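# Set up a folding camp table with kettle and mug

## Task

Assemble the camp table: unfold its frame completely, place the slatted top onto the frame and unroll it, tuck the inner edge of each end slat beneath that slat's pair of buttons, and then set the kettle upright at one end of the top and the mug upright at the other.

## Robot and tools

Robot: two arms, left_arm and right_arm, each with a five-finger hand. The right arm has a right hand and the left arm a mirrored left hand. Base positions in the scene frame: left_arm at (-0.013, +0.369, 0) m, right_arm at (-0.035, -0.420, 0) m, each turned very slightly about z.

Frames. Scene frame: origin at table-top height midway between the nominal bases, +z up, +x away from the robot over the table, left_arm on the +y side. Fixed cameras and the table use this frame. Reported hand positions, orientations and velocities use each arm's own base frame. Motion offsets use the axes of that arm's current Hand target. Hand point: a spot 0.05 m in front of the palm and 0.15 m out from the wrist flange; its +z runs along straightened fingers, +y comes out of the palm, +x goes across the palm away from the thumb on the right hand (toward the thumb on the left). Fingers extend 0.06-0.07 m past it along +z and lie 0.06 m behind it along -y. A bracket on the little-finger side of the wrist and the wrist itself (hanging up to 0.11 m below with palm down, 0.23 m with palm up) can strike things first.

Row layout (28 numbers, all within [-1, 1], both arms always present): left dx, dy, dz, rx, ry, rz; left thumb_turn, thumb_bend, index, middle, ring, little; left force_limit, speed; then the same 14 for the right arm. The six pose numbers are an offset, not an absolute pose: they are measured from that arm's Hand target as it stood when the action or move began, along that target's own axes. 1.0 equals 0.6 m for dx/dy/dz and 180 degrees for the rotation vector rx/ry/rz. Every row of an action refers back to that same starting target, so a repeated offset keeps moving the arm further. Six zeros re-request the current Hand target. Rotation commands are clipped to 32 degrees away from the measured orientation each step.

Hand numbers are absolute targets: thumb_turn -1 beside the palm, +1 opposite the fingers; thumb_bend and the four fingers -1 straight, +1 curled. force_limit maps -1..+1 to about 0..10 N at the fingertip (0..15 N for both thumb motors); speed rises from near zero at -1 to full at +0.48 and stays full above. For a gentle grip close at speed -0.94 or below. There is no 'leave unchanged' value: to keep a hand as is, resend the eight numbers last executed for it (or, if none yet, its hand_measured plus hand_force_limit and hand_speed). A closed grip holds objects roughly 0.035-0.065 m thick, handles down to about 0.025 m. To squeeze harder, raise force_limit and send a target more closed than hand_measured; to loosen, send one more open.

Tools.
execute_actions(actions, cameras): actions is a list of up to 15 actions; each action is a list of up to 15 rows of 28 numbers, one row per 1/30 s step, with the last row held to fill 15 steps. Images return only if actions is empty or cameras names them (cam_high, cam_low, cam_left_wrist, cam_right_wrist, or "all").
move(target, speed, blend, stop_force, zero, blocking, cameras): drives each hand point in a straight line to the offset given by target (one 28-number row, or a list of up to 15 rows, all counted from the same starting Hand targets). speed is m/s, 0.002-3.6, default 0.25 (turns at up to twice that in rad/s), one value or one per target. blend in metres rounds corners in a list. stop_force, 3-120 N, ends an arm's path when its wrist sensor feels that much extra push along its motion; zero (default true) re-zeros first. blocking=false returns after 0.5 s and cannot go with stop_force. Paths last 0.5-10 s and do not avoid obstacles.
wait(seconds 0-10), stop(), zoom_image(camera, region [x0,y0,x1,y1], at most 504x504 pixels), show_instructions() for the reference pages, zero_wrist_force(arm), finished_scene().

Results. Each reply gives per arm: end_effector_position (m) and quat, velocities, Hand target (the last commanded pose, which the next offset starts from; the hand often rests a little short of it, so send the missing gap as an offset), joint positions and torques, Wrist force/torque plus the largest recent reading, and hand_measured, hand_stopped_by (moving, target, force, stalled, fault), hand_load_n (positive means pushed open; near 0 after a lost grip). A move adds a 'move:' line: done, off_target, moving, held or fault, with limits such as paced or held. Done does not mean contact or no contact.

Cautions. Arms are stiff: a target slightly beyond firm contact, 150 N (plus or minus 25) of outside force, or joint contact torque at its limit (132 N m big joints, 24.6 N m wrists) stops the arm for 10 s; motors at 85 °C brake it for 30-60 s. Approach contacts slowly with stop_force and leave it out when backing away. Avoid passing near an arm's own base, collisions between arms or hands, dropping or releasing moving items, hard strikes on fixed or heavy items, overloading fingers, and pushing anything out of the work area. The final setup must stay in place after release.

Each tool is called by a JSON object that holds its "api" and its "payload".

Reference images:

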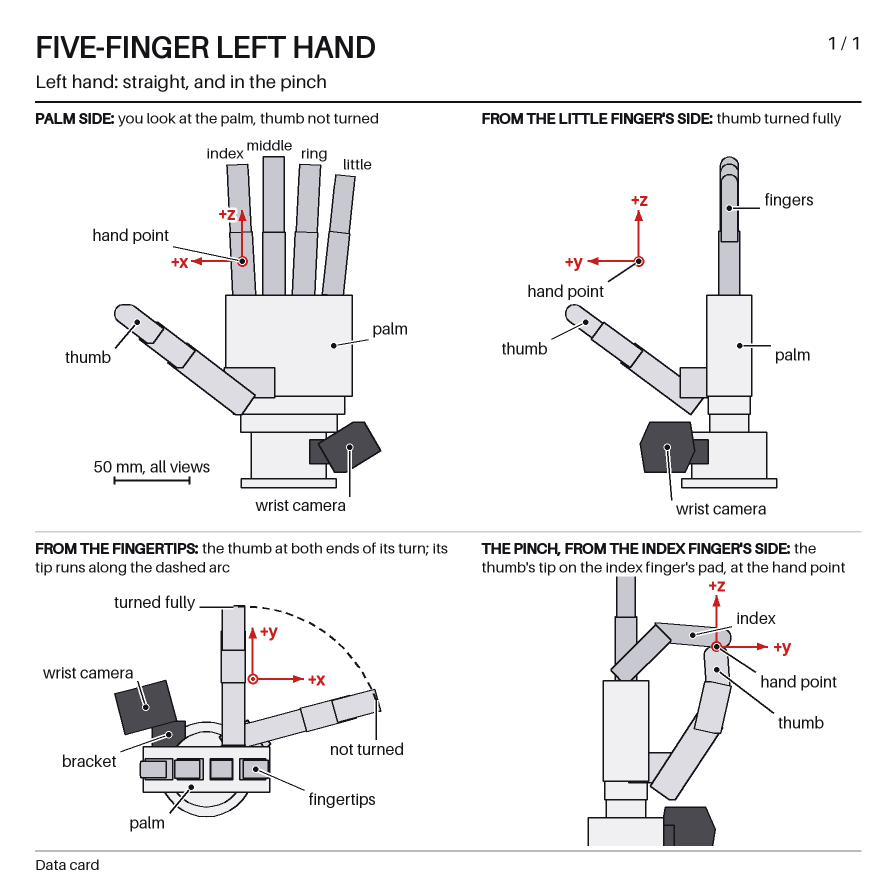

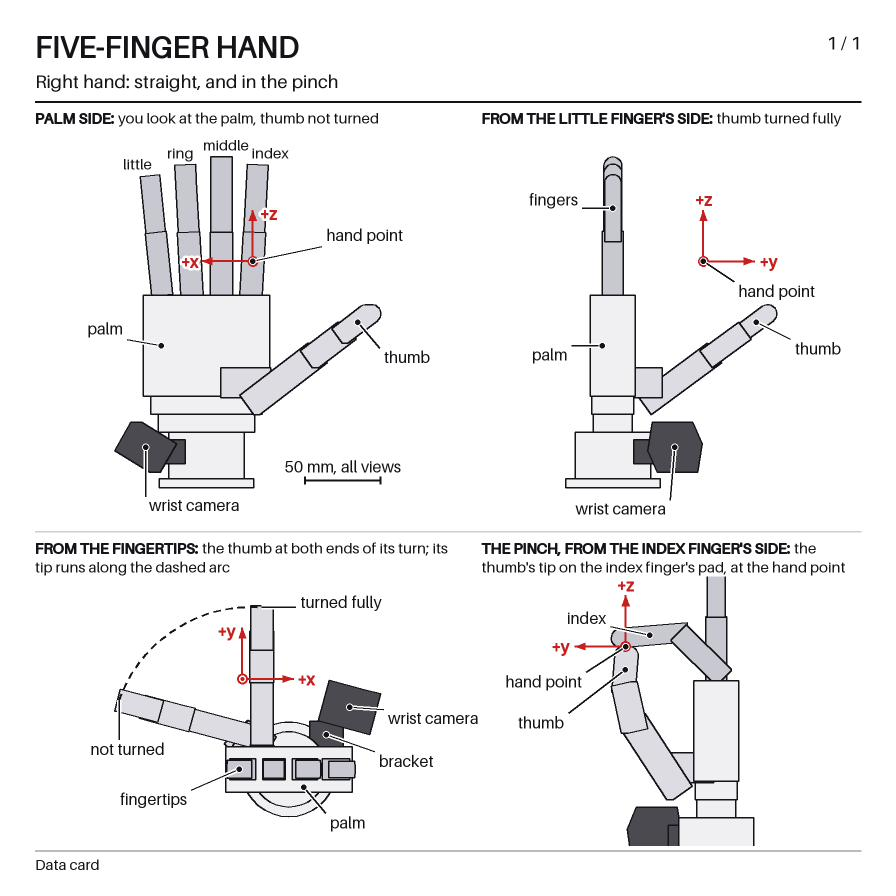

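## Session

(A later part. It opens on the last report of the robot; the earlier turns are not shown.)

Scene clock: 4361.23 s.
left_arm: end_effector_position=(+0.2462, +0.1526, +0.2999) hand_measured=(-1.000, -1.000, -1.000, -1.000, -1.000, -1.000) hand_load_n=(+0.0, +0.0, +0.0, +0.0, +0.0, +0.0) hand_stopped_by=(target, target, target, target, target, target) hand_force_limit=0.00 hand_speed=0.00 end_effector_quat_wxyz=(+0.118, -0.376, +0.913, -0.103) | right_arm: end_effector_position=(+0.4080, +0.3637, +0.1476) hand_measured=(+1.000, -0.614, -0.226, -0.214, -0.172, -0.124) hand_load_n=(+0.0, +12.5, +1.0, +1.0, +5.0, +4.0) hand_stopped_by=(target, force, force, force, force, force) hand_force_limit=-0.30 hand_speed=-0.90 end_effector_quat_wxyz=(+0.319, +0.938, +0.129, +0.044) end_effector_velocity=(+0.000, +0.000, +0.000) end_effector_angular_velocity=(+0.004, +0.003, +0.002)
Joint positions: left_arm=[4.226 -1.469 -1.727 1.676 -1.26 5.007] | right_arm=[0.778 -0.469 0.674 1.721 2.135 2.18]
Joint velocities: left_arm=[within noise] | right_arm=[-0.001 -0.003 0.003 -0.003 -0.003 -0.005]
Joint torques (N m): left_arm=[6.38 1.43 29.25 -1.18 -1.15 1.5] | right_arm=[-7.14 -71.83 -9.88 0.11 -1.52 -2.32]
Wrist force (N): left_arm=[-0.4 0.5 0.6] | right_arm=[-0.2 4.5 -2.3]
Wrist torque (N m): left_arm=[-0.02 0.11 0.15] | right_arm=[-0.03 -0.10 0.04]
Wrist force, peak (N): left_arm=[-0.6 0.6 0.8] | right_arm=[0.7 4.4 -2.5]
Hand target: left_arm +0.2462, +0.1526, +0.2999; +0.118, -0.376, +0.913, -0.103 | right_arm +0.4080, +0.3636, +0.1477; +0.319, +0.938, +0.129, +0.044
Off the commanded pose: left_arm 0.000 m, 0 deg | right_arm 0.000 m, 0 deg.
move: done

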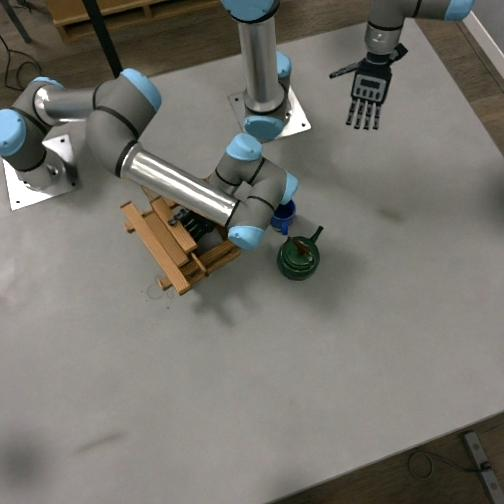

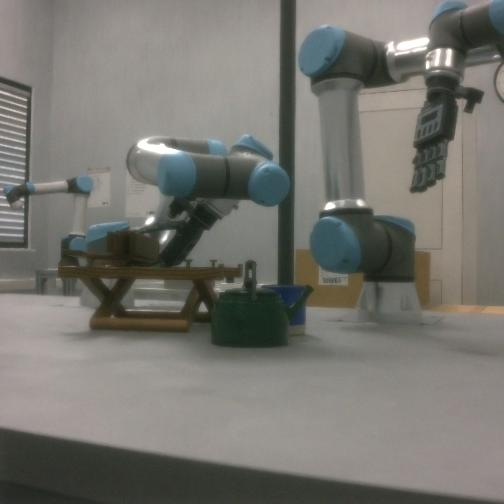

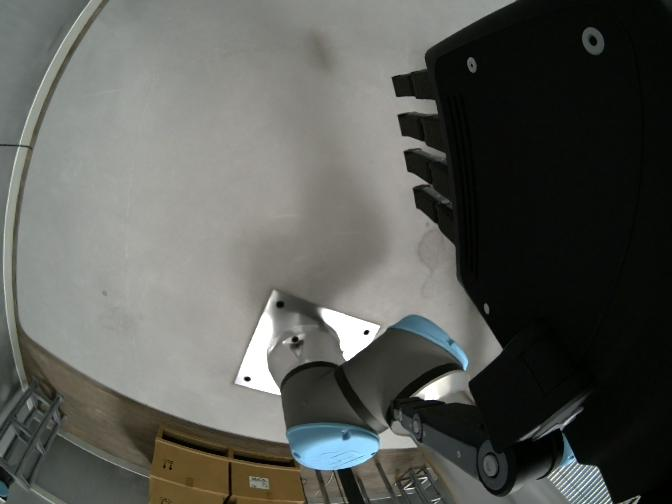

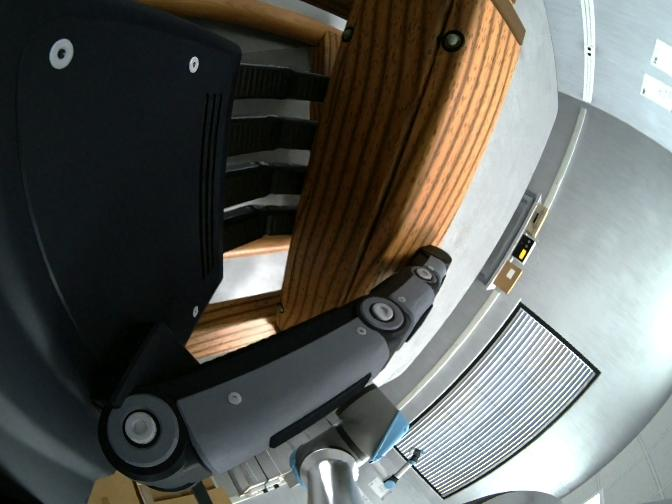

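{"api": "move", "payload": {"target": [0,0,0,0,0,0,-1,-1,-1,-1,-1,-1,0,0,0,0,0,0,0,0,1,-0.75,0.1,0.1,0.1,0.1,-0.3,-0.8], "cameras": ["cam_high","cam_low"]}}

{"api": "zoom_image", "payload": {"camera": "cam_low", "region": [40, 170, 180, 300]}}

{"api": "move", "payload": {"target": [0,0,0,0,0,0,-1,-1,-1,-1,-1,-1,0,0,0,0,0,0,0,0,1,-1,-0.6,-0.6,-0.6,-0.6,-0.3,-0.8], "cameras": ["cam_high","cam_low","cam_right_wrist"]}}

{"api": "zoom_image", "payload": {"camera": "cam_low", "region": [40, 170, 180, 300]}}

{"api": "zoom_image", "payload": {"camera": "cam_high", "region": [100, 160, 220, 310]}}

Scene clock: 4395.20 s.
left_arm: end_effector_position=(+0.2462, +0.1526, +0.2999) hand_measured=(-1.000, -1.000, -1.000, -1.000, -1.000, -1.000) hand_load_n=(+0.0, +0.0, +0.0, +0.0, +0.5, +0.0) hand_stopped_by=(target, target, target, target, target, target) hand_force_limit=0.00 hand_speed=0.00 end_effector_quat_wxyz=(+0.118, -0.376, +0.913, -0.103) | right_arm: end_effector_position=(+0.4080, +0.3636, +0.1477) hand_measured=(+1.000, -0.750, -0.226, -0.214, -0.172, -0.124) hand_load_n=(+0.0, +0.0, +0.0, +0.0, +1.5, +0.5) hand_stopped_by=(target, target, force, force, force, force) hand_force_limit=-0.30 hand_speed=-0.80 end_effector_quat_wxyz=(+0.319, +0.938, +0.129, +0.044)
Joint positions: left_arm=[4.226 -1.469 -1.727 1.676 -1.26 5.007] | right_arm=[0.778 -0.469 0.675 1.721 2.135 2.18]
Joint torques (N m): left_arm=[6.39 0.94 28.86 -1.52 -0.92 1.51] | right_arm=[-6.56 -71.89 -13.6 1.72 0.64 -2.12]
Wrist force (N): left_arm=[-0.2 0.4 0.6] | right_arm=[-0.2 0.2 1.8]
Wrist torque (N m): left_arm=[-0.04 0.09 0.16] | right_arm=[0.13 0.05 0.14]
Wrist force, peak (N): left_arm=[-0.6 0.5 1.0] | right_arm=[-0.2 4.4 -2.2]
Hand target: left_arm +0.2462, +0.1526, +0.2999; +0.118, -0.376, +0.913, -0.103 | right_arm +0.4080, +0.3636, +0.1477; +0.319, +0.938, +0.129, +0.044
Off the commanded pose: left_arm 0.000 m, 0 deg | right_arm 0.000 m, 0 deg.
move: done
Images, in order (width x height): cam_high 504x504, cam_low 504x504.

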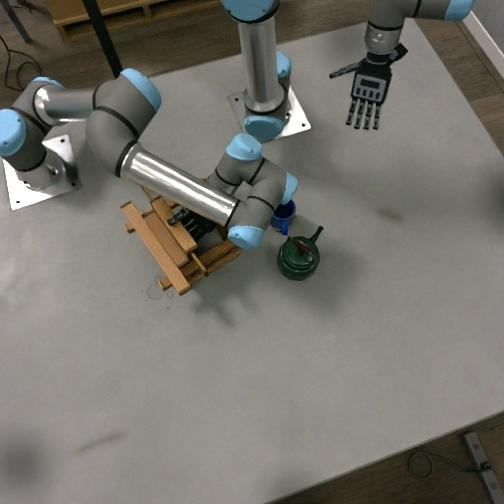

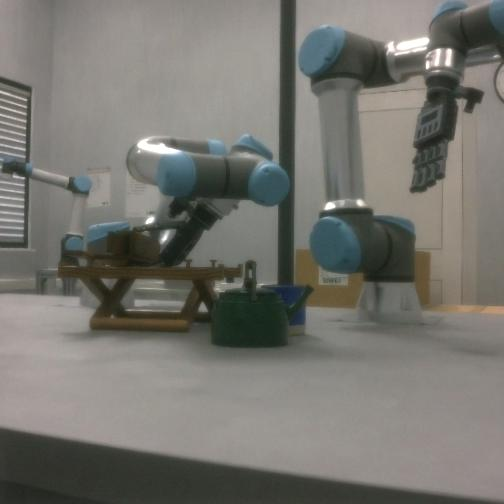

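Scaled by 3.600 from the camera's 504x504 image, which has a finer 720x720 frame.

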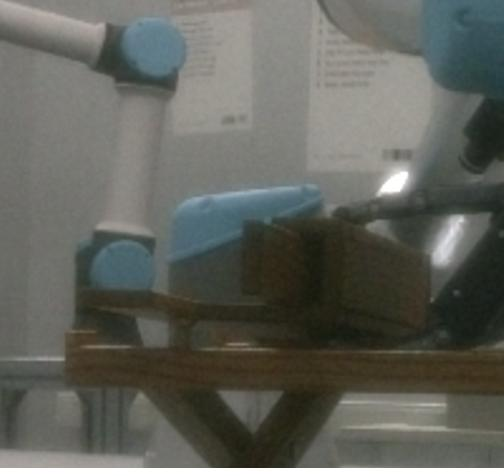

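Scene clock: 4396.33 s.
left_arm: end_effector_position=(+0.2462, +0.1526, +0.2999) hand_measured=(-1.000, -1.000, -1.000, -1.000, -1.000, -1.000) hand_load_n=(+0.0, +0.0, +0.0, +0.0, +0.0, +0.0) hand_stopped_by=(target, target, target, target, target, target) hand_force_limit=0.00 hand_speed=0.00 end_effector_quat_wxyz=(+0.118, -0.376, +0.913, -0.103) | right_arm: end_effector_position=(+0.4080, +0.3636, +0.1477) hand_measured=(+1.000, -1.000, -0.600, -0.600, -0.600, -0.600) hand_load_n=(+0.0, +0.0, +0.0, +0.0, +0.0, +0.0) hand_stopped_by=(target, target, target, target, target, target) hand_force_limit=-0.30 hand_speed=-0.80 end_effector_quat_wxyz=(+0.319, +0.938, +0.129, +0.044)
Joint positions: left_arm=[4.226 -1.469 -1.727 1.676 -1.26 5.007] | right_arm=[0.778 -0.469 0.675 1.721 2.135 2.18]
Joint torques (N m): left_arm=[6.98 2 28.55 -1.47 -0.9 1.3] | right_arm=[-2.26 -72.97 -17.83 1.62 0.29 -2.28]
Wrist force (N): left_arm=[-0.2 0.3 0.7] | right_arm=[-0.3 1.0 0.7]
Wrist torque (N m): left_arm=[-0.06 0.09 0.17] | right_arm=[0.11 0.11 0.17]
Wrist force, peak (N): left_arm=[-0.4 0.6 0.8] | right_arm=[-0.1 0.1 1.8]
Hand target: left_arm +0.2462, +0.1526, +0.2999; +0.118, -0.376, +0.913, -0.103 | right_arm +0.4080, +0.3636, +0.1477; +0.319, +0.938, +0.129, +0.044
Off the commanded pose: left_arm 0.000 m, 0 deg | right_arm 0.000 m, 0 deg.
move: done
Images, in order (width x height): cam_high 504x504, cam_low 504x504, cam_right_wrist 672x504.

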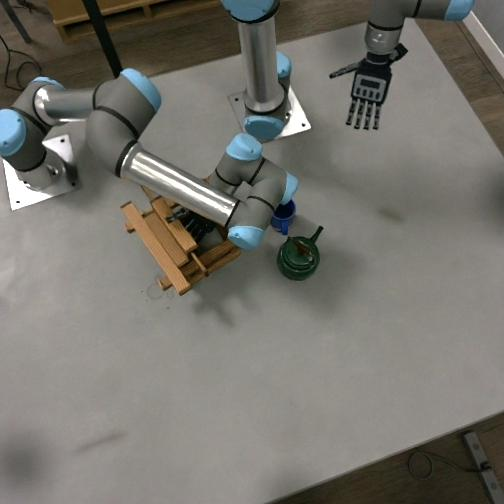

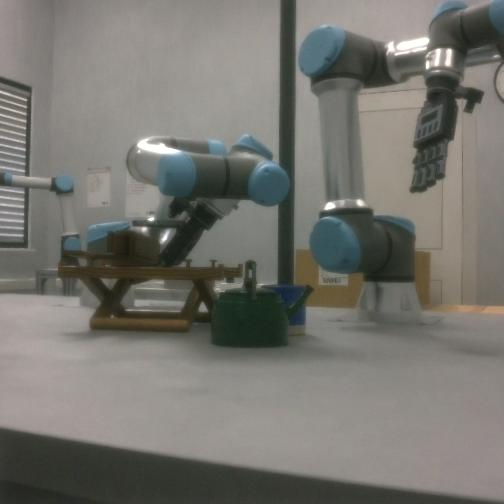

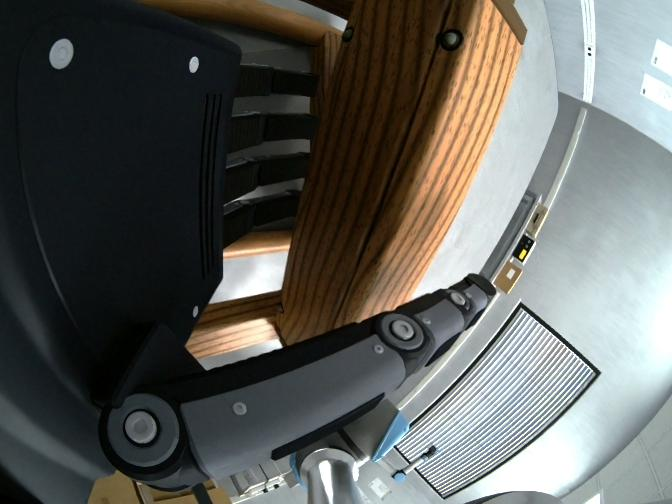

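Scaled by 3.600 from the camera's 504x504 image, which has a finer 720x720 frame.

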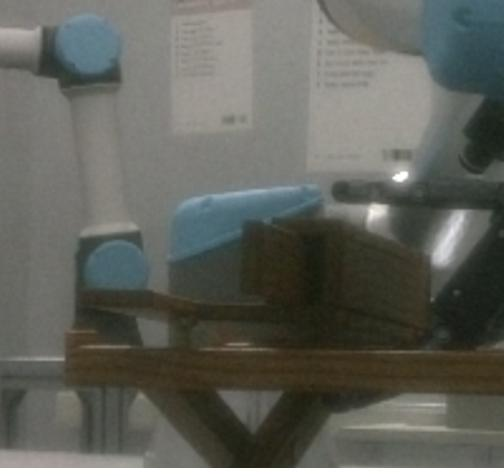

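Scaled by 3.360 from the camera's 504x504 image, which has a finer 720x720 frame.

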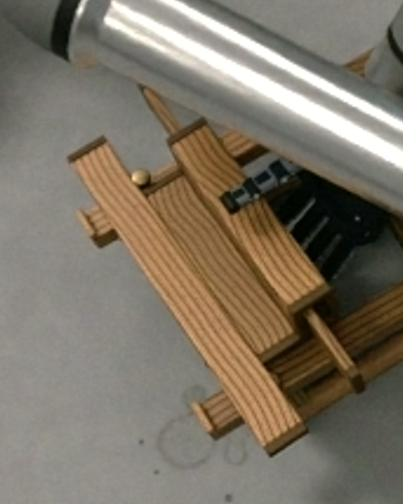

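{"api": "move", "payload": {"target": [0,0,0,0,0,0,-1,-1,-1,-1,-1,-1,0,0,0,-0.01,-0.2,0,0,0,1,-1,-0.8,-0.8,-0.8,-0.8,-0.3,-0.6], "speed": 0.06, "cameras": ["all"]}}

{"api": "zoom_image", "payload": {"camera": "cam_low", "region": [40, 170, 180, 300]}}

{"api": "zoom_image", "payload": {"camera": "cam_high", "region": [100, 160, 220, 310]}}

{"api": "zoom_image", "payload": {"camera": "cam_right_wrist", "region": [240, 0, 640, 400]}}

Scene clock: 4407.17 s.
left_arm: end_effector_position=(+0.2462, +0.1526, +0.2999) hand_measured=(-1.000, -1.000, -1.000, -1.000, -1.000, -1.000) hand_load_n=(+0.0, -0.5, +0.0, +0.0, +0.0, +0.0) hand_stopped_by=(target, target, target, target, target, target) hand_force_limit=0.00 hand_speed=0.00 end_effector_quat_wxyz=(+0.118, -0.376, +0.913, -0.103) | right_arm: end_effector_position=(+0.4074, +0.3656, +0.1504) hand_measured=(+1.000, -1.000, -0.800, -0.800, -0.800, -0.800) hand_load_n=(+0.0, +0.0, +0.5, +0.0, +0.0, +0.0) hand_stopped_by=(target, target, target, target, target, target) hand_force_limit=-0.30 hand_speed=-0.60 end_effector_quat_wxyz=(+0.319, +0.938, +0.129, +0.044)
Joint positions: left_arm=[4.226 -1.469 -1.727 1.676 -1.26 5.007] | right_arm=[0.781 -0.466 0.662 1.732 2.134 2.183]
Joint torques (N m): left_arm=[6.95 1.79 29.28 -1.69 -0.87 1.31] | right_arm=[-4.48 -57.93 -10.38 1.46 0.99 -0.59]
Wrist force (N): left_arm=[-0.3 0.6 0.7] | right_arm=[-0.3 0.9 0.5]
Wrist torque (N m): left_arm=[-0.02 0.11 0.14] | right_arm=[0.11 0.11 0.04]
Wrist force, peak (N): left_arm=[-0.5 0.6 0.8] | right_arm=[-0.4 1.0 -1.7]
Hand target: left_arm +0.2462, +0.1526, +0.2999; +0.118, -0.376, +0.913, -0.103 | right_arm +0.4075, +0.3656, +0.1504; +0.319, +0.938, +0.129, +0.044 (not the last commanded pose)
Off the commanded pose: left_arm 0.000 m, 0 deg | right_arm 0.117 m, 0 deg.
move: held (right_arm; a check stopped the path); limits=held
pose unreachable (right arm): on one or more control steps of this call, first in action 0 (counted from 0), this arm could not follow its commanded pose, so it was not sent that pose on those steps. It may still have moved: this result reports where it is.
cause: moving toward the commanded pose would bring two parts of the arm too close to each other (joints 4 (wrist 1) to 6 (wrist 3) lie between them).

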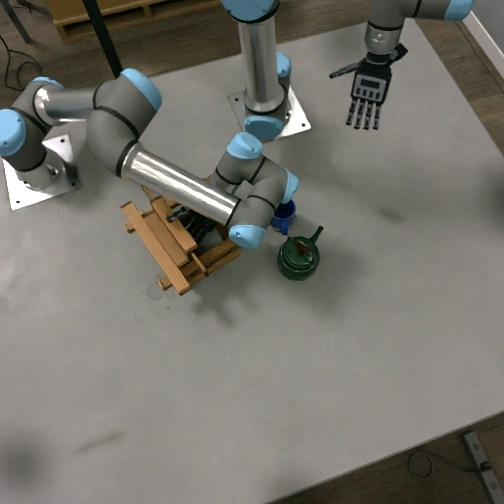

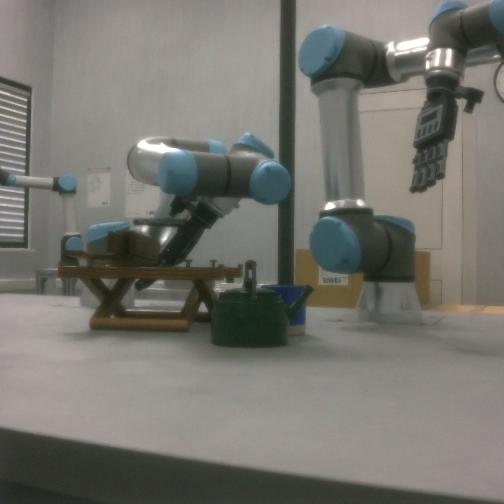

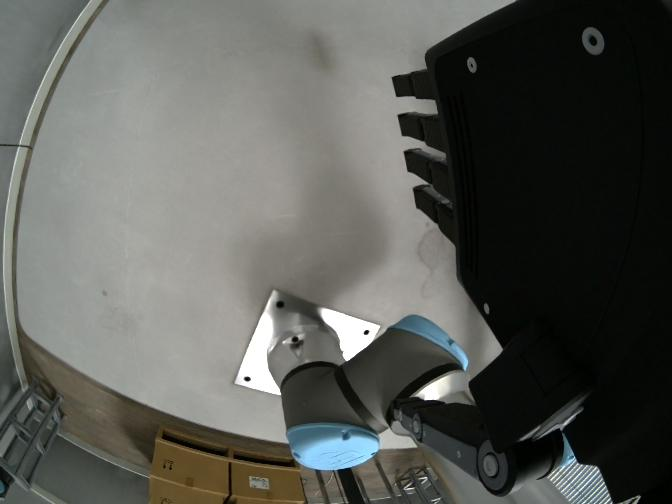

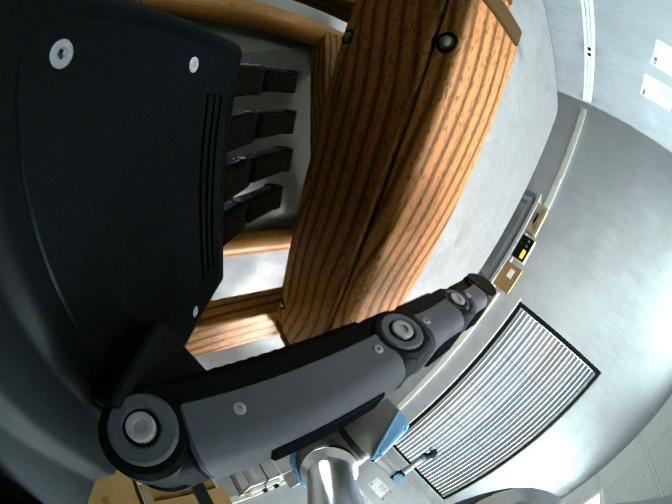

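Scaled by 3.600 from the camera's 504x504 image, which has a finer 720x720 frame.

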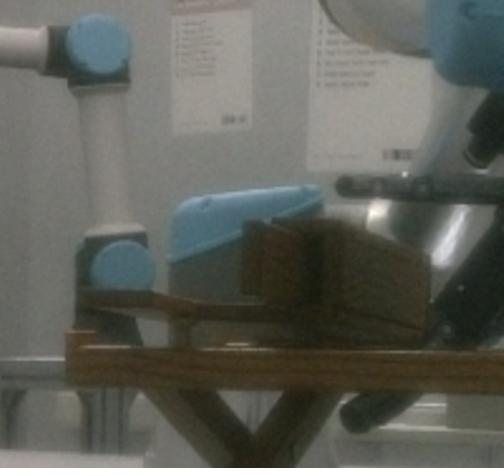

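Scaled by 3.360 from the camera's 504x504 image, which has a finer 720x720 frame.

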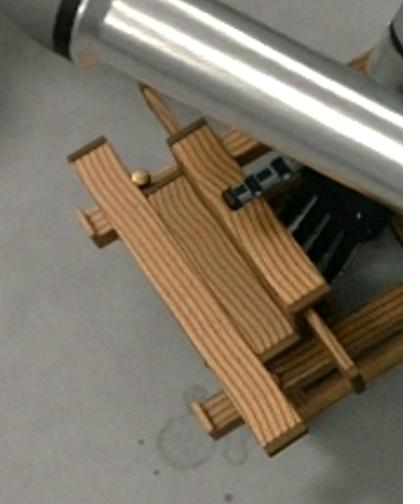

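Scaled by 1.260 from the camera's 672x504 image, which has a finer 960x720 frame.

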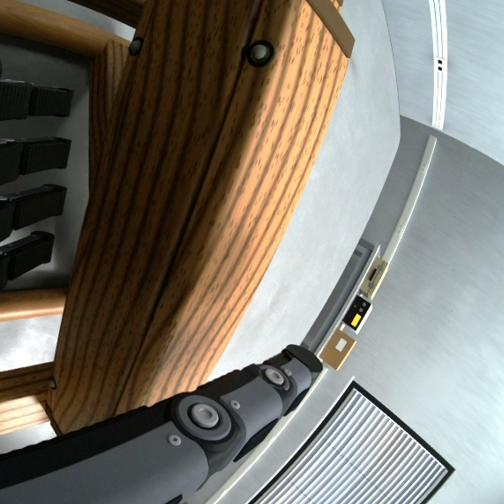

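{"api": "move", "payload": {"target": [[0,0,0,0,0,0,-1,-1,-1,-1,-1,-1,0,0,0,-0.079,-0.0613,0,0,0,1,-1,-0.8,-0.8,-0.8,-0.8,-0.3,-0.6],[0,0,0,0,0,0,-1,-1,-1,-1,-1,-1,0,0,0,0.0538,-0.2325,0.21,0,0,1,-1,-0.8,-0.8,-0.8,-0.8,-0.3,-0.6]], "speed": 0.08, "blend": 0.01, "cameras": ["all"]}}

{"api": "zoom_image", "payload": {"camera": "cam_low", "region": [40, 170, 180, 300]}}

{"api": "zoom_image", "payload": {"camera": "cam_high", "region": [100, 160, 220, 310]}}

Scene clock: 4429.93 s.
left_arm: end_effector_position=(+0.2462, +0.1526, +0.2999) hand_measured=(-1.000, -1.000, -1.000, -1.000, -1.000, -1.000) hand_load_n=(+0.0, +0.0, +0.0, +0.0, +0.0, +0.0) hand_stopped_by=(target, target, target, target, target, target) hand_force_limit=0.00 hand_speed=0.00 end_effector_quat_wxyz=(+0.118, -0.376, +0.913, -0.103) | right_arm: end_effector_position=(+0.4074, +0.3661, +0.1505) hand_measured=(+1.000, -1.000, -0.800, -0.800, -0.800, -0.800) hand_load_n=(+0.0, +0.0, +0.0, +0.0, +0.0, +0.0) hand_stopped_by=(target, target, target, target, target, target) hand_force_limit=-0.30 hand_speed=-0.60 end_effector_quat_wxyz=(+0.319, +0.938, +0.129, +0.044)
Joint positions: left_arm=[4.226 -1.469 -1.727 1.676 -1.26 5.007] | right_arm=[0.781 -0.465 0.66 1.733 2.134 2.183]
Joint torques (N m): left_arm=[6.04 1.02 28.5 -1.91 -0.62 1.4] | right_arm=[-5.53 -63.36 -10.4 1.51 0.99 -0.92]
Wrist force (N): left_arm=[-0.2 0.4 0.7] | right_arm=[-0.4 0.9 0.5]
Wrist torque (N m): left_arm=[-0.05 0.09 0.16] | right_arm=[0.11 0.12 0.03]
Wrist force, peak (N): left_arm=[-0.4 0.5 0.9] | right_arm=[-0.3 1.3 1.0]
Hand target: left_arm +0.2462, +0.1526, +0.2999; +0.118, -0.376, +0.913, -0.103 | right_arm +0.4074, +0.3661, +0.1505; +0.319, +0.938, +0.129, +0.044 (not the last commanded pose)
Off the commanded pose: left_arm 0.000 m, 0 deg | right_arm 0.143 m, 38 deg.
move: held (right_arm; a check stopped the path); path passed 0 of 2 targets; limits=held
pose unreachable (right arm): on one or more control steps of this call, first in action 0 (counted from 0), this arm could not follow its commanded pose, so it was not sent that pose on those steps. It may still have moved: this result reports where it is.
cause: moving toward the commanded pose would bring two parts of the arm too close to each other (joints 4 (wrist 1) to 6 (wrist 3) lie between them).

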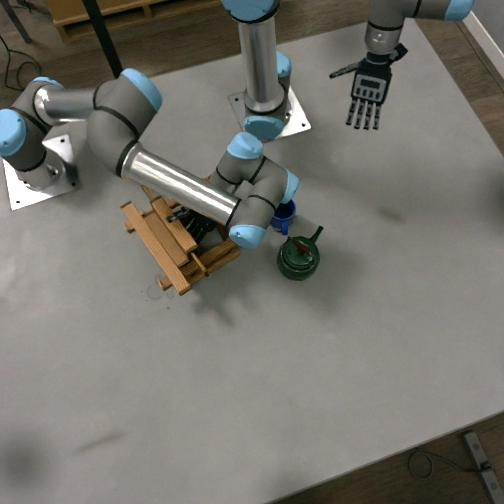

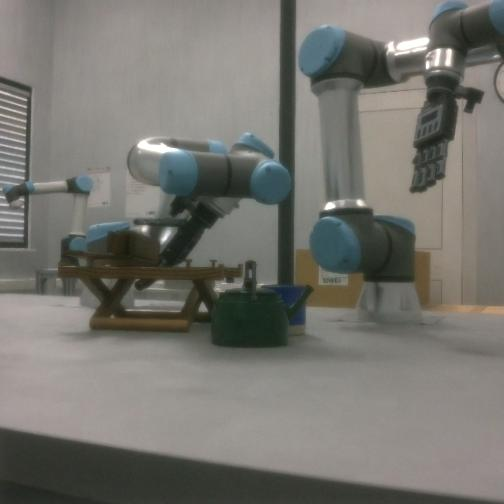

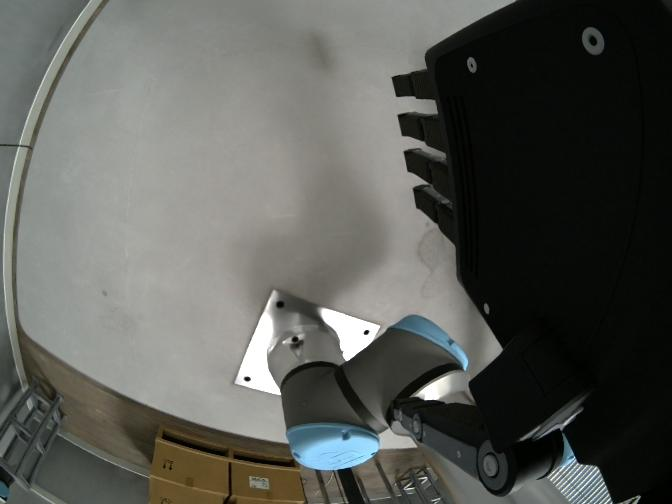

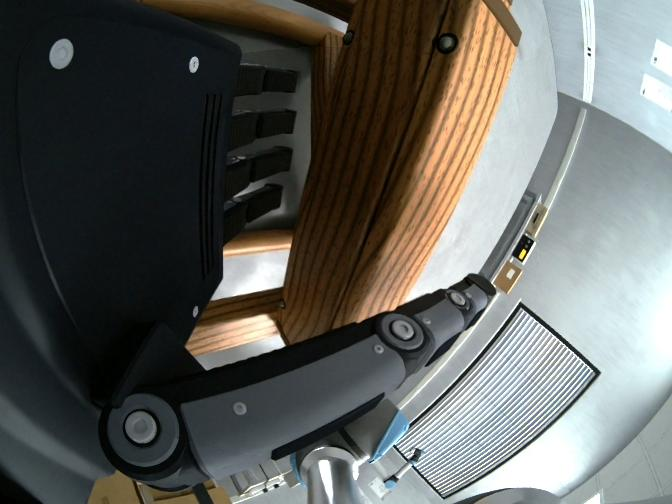

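Scaled by 3.600 from the camera's 504x504 image, which has a finer 720x720 frame.

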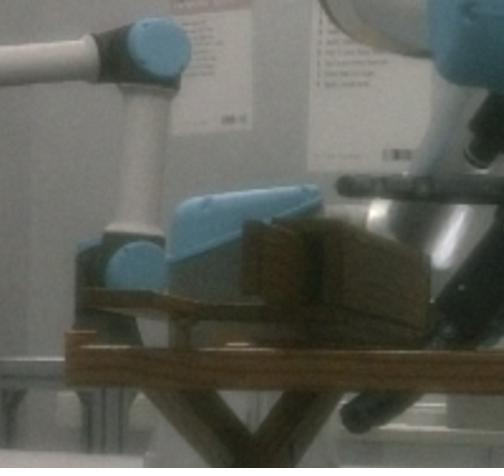

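Scaled by 3.360 from the camera's 504x504 image, which has a finer 720x720 frame.

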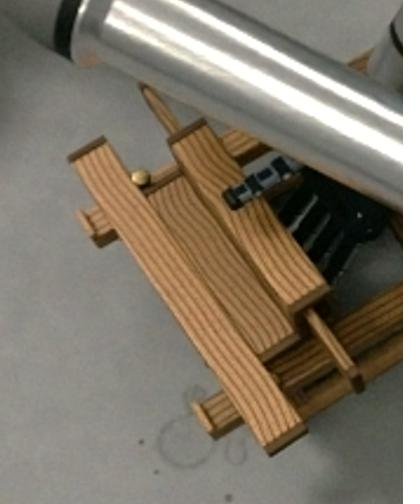

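{"api": "move", "payload": {"target": [0,0,0,0,0,0,-1,-1,-1,-1,-1,-1,0,0,0,0,0,0,0,0,1,-1,-1,-1,-1,-1,-0.3,-0.3], "cameras": []}}

{"api": "move", "payload": {"target": [0,0,0,0,0,0,-1,-1,-1,-1,-1,-1,0,0,0,0.0153,-0.0198,0.111,0,0,1,-1,-1,-1,-1,-1,-0.3,-0.3], "speed": 0.08, "cameras": ["cam_high","cam_low","cam_right_wrist"]}}

{"api": "zoom_image", "payload": {"camera": "cam_low", "region": [40, 170, 180, 300]}}

{"api": "zoom_image", "payload": {"camera": "cam_high", "region": [100, 160, 220, 310]}}

Scene clock: 4456.10 s.
left_arm: end_effector_position=(+0.2462, +0.1526, +0.2999) hand_measured=(-1.000, -1.000, -1.000, -1.000, -1.000, -1.000) hand_load_n=(+0.0, +0.0, +0.0, +0.0, +0.0, +0.0) hand_stopped_by=(target, target, target, target, target, target) hand_force_limit=0.00 hand_speed=0.00 end_effector_quat_wxyz=(+0.118, -0.376, +0.913, -0.103) | right_arm: end_effector_position=(+0.4074, +0.3661, +0.1505) hand_measured=(+1.000, -1.000, -1.000, -1.000, -1.000, -1.000) hand_load_n=(+0.0, +0.0, +0.0, +0.0, +0.0, +0.0) hand_stopped_by=(target, target, target, target, target, target) hand_force_limit=-0.30 hand_speed=-0.30 end_effector_quat_wxyz=(+0.319, +0.938, +0.129, +0.044)
Joint positions: left_arm=[4.226 -1.469 -1.727 1.676 -1.26 5.007] | right_arm=[0.781 -0.465 0.66 1.733 2.134 2.183]
Joint torques (N m): left_arm=[6.69 1.8 28.31 -1.98 -0.66 1.42] | right_arm=[-5.61 -72.29 -12.97 2.11 1.61 -2.26]
Wrist force (N): left_arm=[-0.3 0.5 0.5] | right_arm=[-0.3 0.7 0.6]
Wrist torque (N m): left_arm=[-0.02 0.08 0.16] | right_arm=[0.07 0.11 0.03]
Wrist force, peak (N): left_arm=[-0.4 0.5 1.1] | right_arm=[-0.3 1.2 0.7]
Hand target: left_arm +0.2462, +0.1526, +0.2999; +0.118, -0.376, +0.913, -0.103 | right_arm +0.4074, +0.3661, +0.1505; +0.319, +0.938, +0.129, +0.044
Off the commanded pose: left_arm 0.000 m, 0 deg | right_arm 0.000 m, 0 deg.
move: done
No camera images: "cameras" was empty.

Scene clock: 4458.60 s.
left_arm: end_effector_position=(+0.2462, +0.1526, +0.2999) hand_measured=(-1.000, -1.000, -1.000, -1.000, -1.000, -1.000) hand_load_n=(+0.0, +0.0, +0.0, +0.0, +0.0, +0.0) hand_stopped_by=(target, target, target, target, target, target) hand_force_limit=0.00 hand_speed=0.00 end_effector_quat_wxyz=(+0.118, -0.376, +0.913, -0.103) | right_arm: end_effector_position=(+0.4074, +0.3660, +0.1656) hand_measured=(+1.000, -1.000, -1.000, -1.000, -1.000, -1.000) hand_load_n=(+0.0, +0.0, +0.0, +0.0, +0.0, +0.0) hand_stopped_by=(target, target, target, target, target, target) hand_force_limit=-0.30 hand_speed=-0.30 end_effector_quat_wxyz=(+0.152, +0.979, +0.135, +0.021)
Joint positions: left_arm=[4.226 -1.469 -1.727 1.676 -1.26 5.007] | right_arm=[0.688 -0.65 0.769 1.578 1.852 2.003]
Joint torques (N m): left_arm=[6.38 1.57 28.67 -2.2 -0.54 1.41] | right_arm=[6.5 -44.57 -27.3 4.11 1.9 1.68]
Wrist force (N): left_arm=[-0.3 0.1 0.5] | right_arm=[-0.2 0.3 0.8]
Wrist torque (N m): left_arm=[-0.08 0.10 0.16] | right_arm=[0.14 0.07 0.13]
Wrist force, peak (N): left_arm=[-0.5 0.5 1.0] | right_arm=[-0.4 0.7 1.0]
Hand target: left_arm +0.2462, +0.1526, +0.2999; +0.118, -0.376, +0.913, -0.103 | right_arm +0.4074, +0.3660, +0.1655; +0.152, +0.979, +0.135, +0.021
Off the commanded pose: left_arm 0.000 m, 0 deg | right_arm 0.000 m, 0 deg.
move: done
Images, in order (width x height): cam_high 504x504, cam_low 504x504, cam_right_wrist 672x504.

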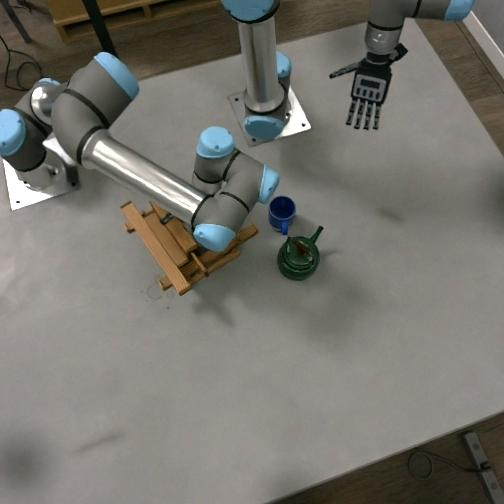

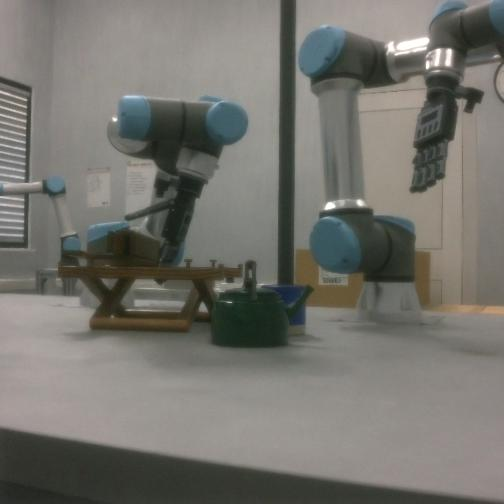

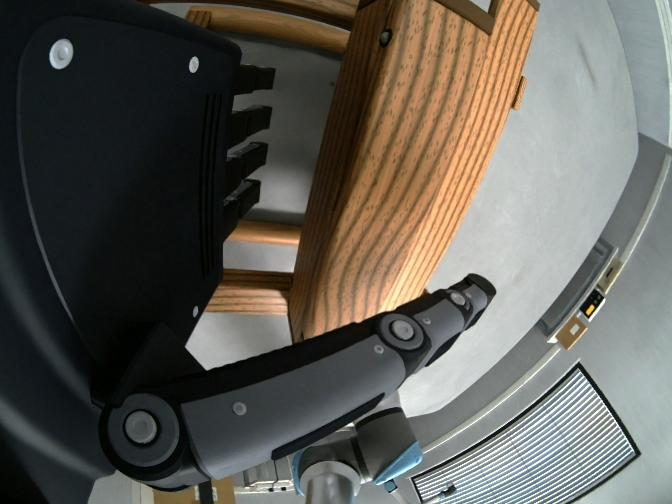

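Scaled by 3.600 from the camera's 504x504 image, which has a finer 720x720 frame.

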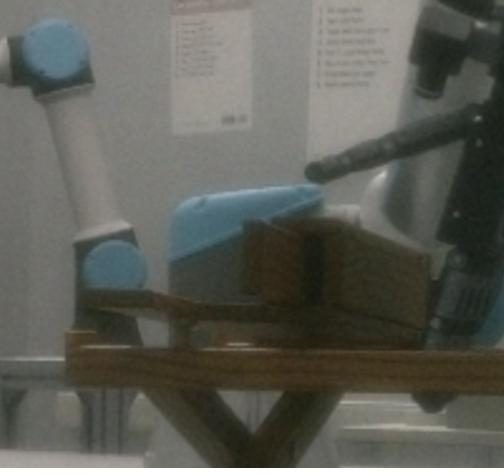

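Scaled by 3.360 from the camera's 504x504 image, which has a finer 720x720 frame.

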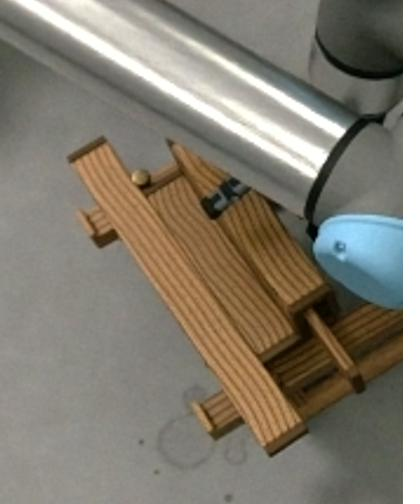

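{"api": "move", "payload": {"target": [0,0,0,0,0,0,-1,-1,-1,-1,-1,-1,0,0,0,-0.02,-0.22,0.1,0,0,1,-1,-1,-1,-1,-1,-0.3,-0.3], "speed": 0.12, "cameras": ["all"]}}

{"api": "zoom_image", "payload": {"camera": "cam_right_wrist", "region": [240, 0, 640, 400]}}

{"api": "zoom_image", "payload": {"camera": "cam_high", "region": [100, 160, 260, 320]}}

Scene clock: 4536.53 s.
left_arm: end_effector_position=(+0.2462, +0.1526, +0.2999) hand_measured=(-1.000, -1.000, -1.000, -1.000, -1.000, -1.000) hand_load_n=(+0.0, +0.0, +0.0, +0.0, +0.0, +0.0) hand_stopped_by=(target, target, target, target, target, target) hand_force_limit=0.00 hand_speed=0.00 end_effector_quat_wxyz=(+0.118, -0.376, +0.913, -0.103) | right_arm: end_effector_position=(+0.3935, +0.4154, +0.2876) hand_measured=(+1.000, -1.000, -1.000, -1.000, -1.000, -1.000) hand_load_n=(+0.0, +0.0, +0.0, +0.0, +0.0, +0.0) hand_stopped_by=(target, target, target, target, target, target) hand_force_limit=-0.30 hand_speed=-0.30 end_effector_quat_wxyz=(-0.003, +0.991, +0.136, +0.000)
Joint positions: left_arm=[4.226 -1.469 -1.727 1.676 -1.26 5.007] | right_arm=[0.654 -0.63 0.304 1.893 1.565 1.951]
Joint torques (N m): left_arm=[5.49 1.7 28.11 -2.3 -0.44 1.45] | right_arm=[7.07 -68.72 -15.53 1.67 -0.84 1.92]
Wrist force (N): left_arm=[-0.4 0.5 0.7] | right_arm=[0.0 0.3 0.6]
Wrist torque (N m): left_arm=[-0.03 0.12 0.14] | right_arm=[0.13 0.07 0.16]
Wrist force, peak (N): left_arm=[-0.4 0.5 1.0] | right_arm=[0.2 0.1 2.6]
Hand target: left_arm +0.2462, +0.1526, +0.2999; +0.118, -0.376, +0.913, -0.103 | right_arm +0.3934, +0.4155, +0.2877; -0.003, +0.991, +0.136, +0.000
Off the commanded pose: left_arm 0.000 m, 0 deg | right_arm 0.000 m, 0 deg.
move: done

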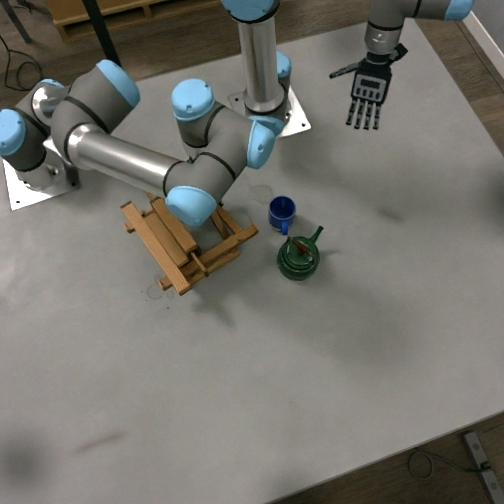

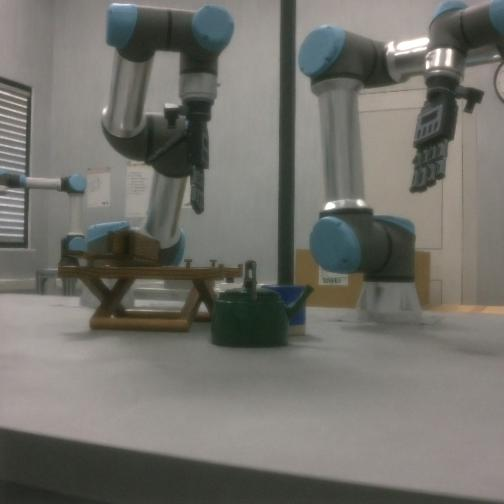

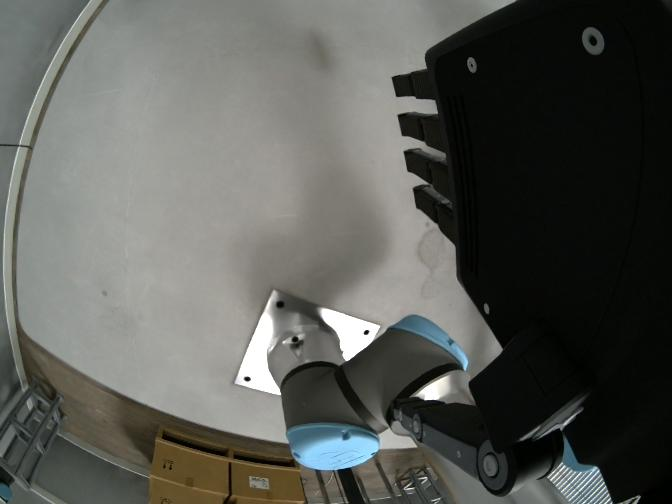

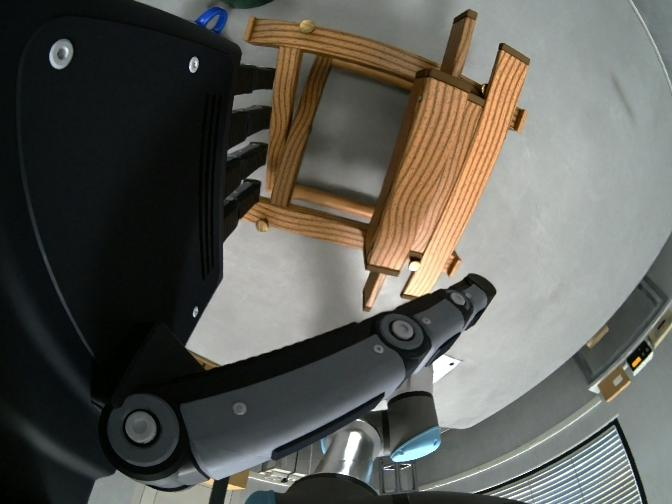

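Scaled by 1.260 from the camera's 672x504 image, which has a finer 960x720 frame.

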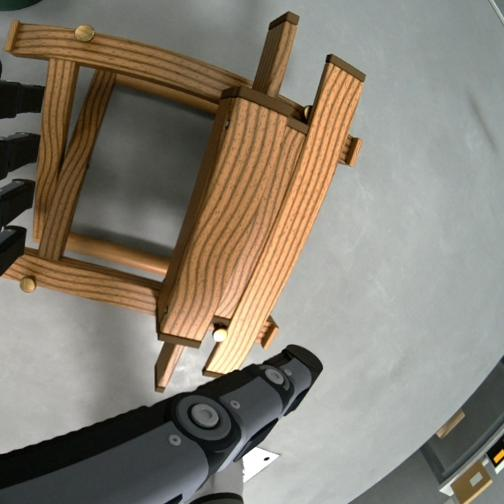

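Scaled by 3.150 from the camera's 504x504 image, which has a finer 720x720 frame.

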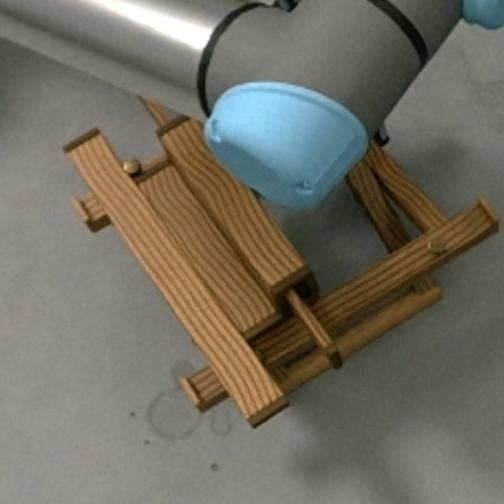

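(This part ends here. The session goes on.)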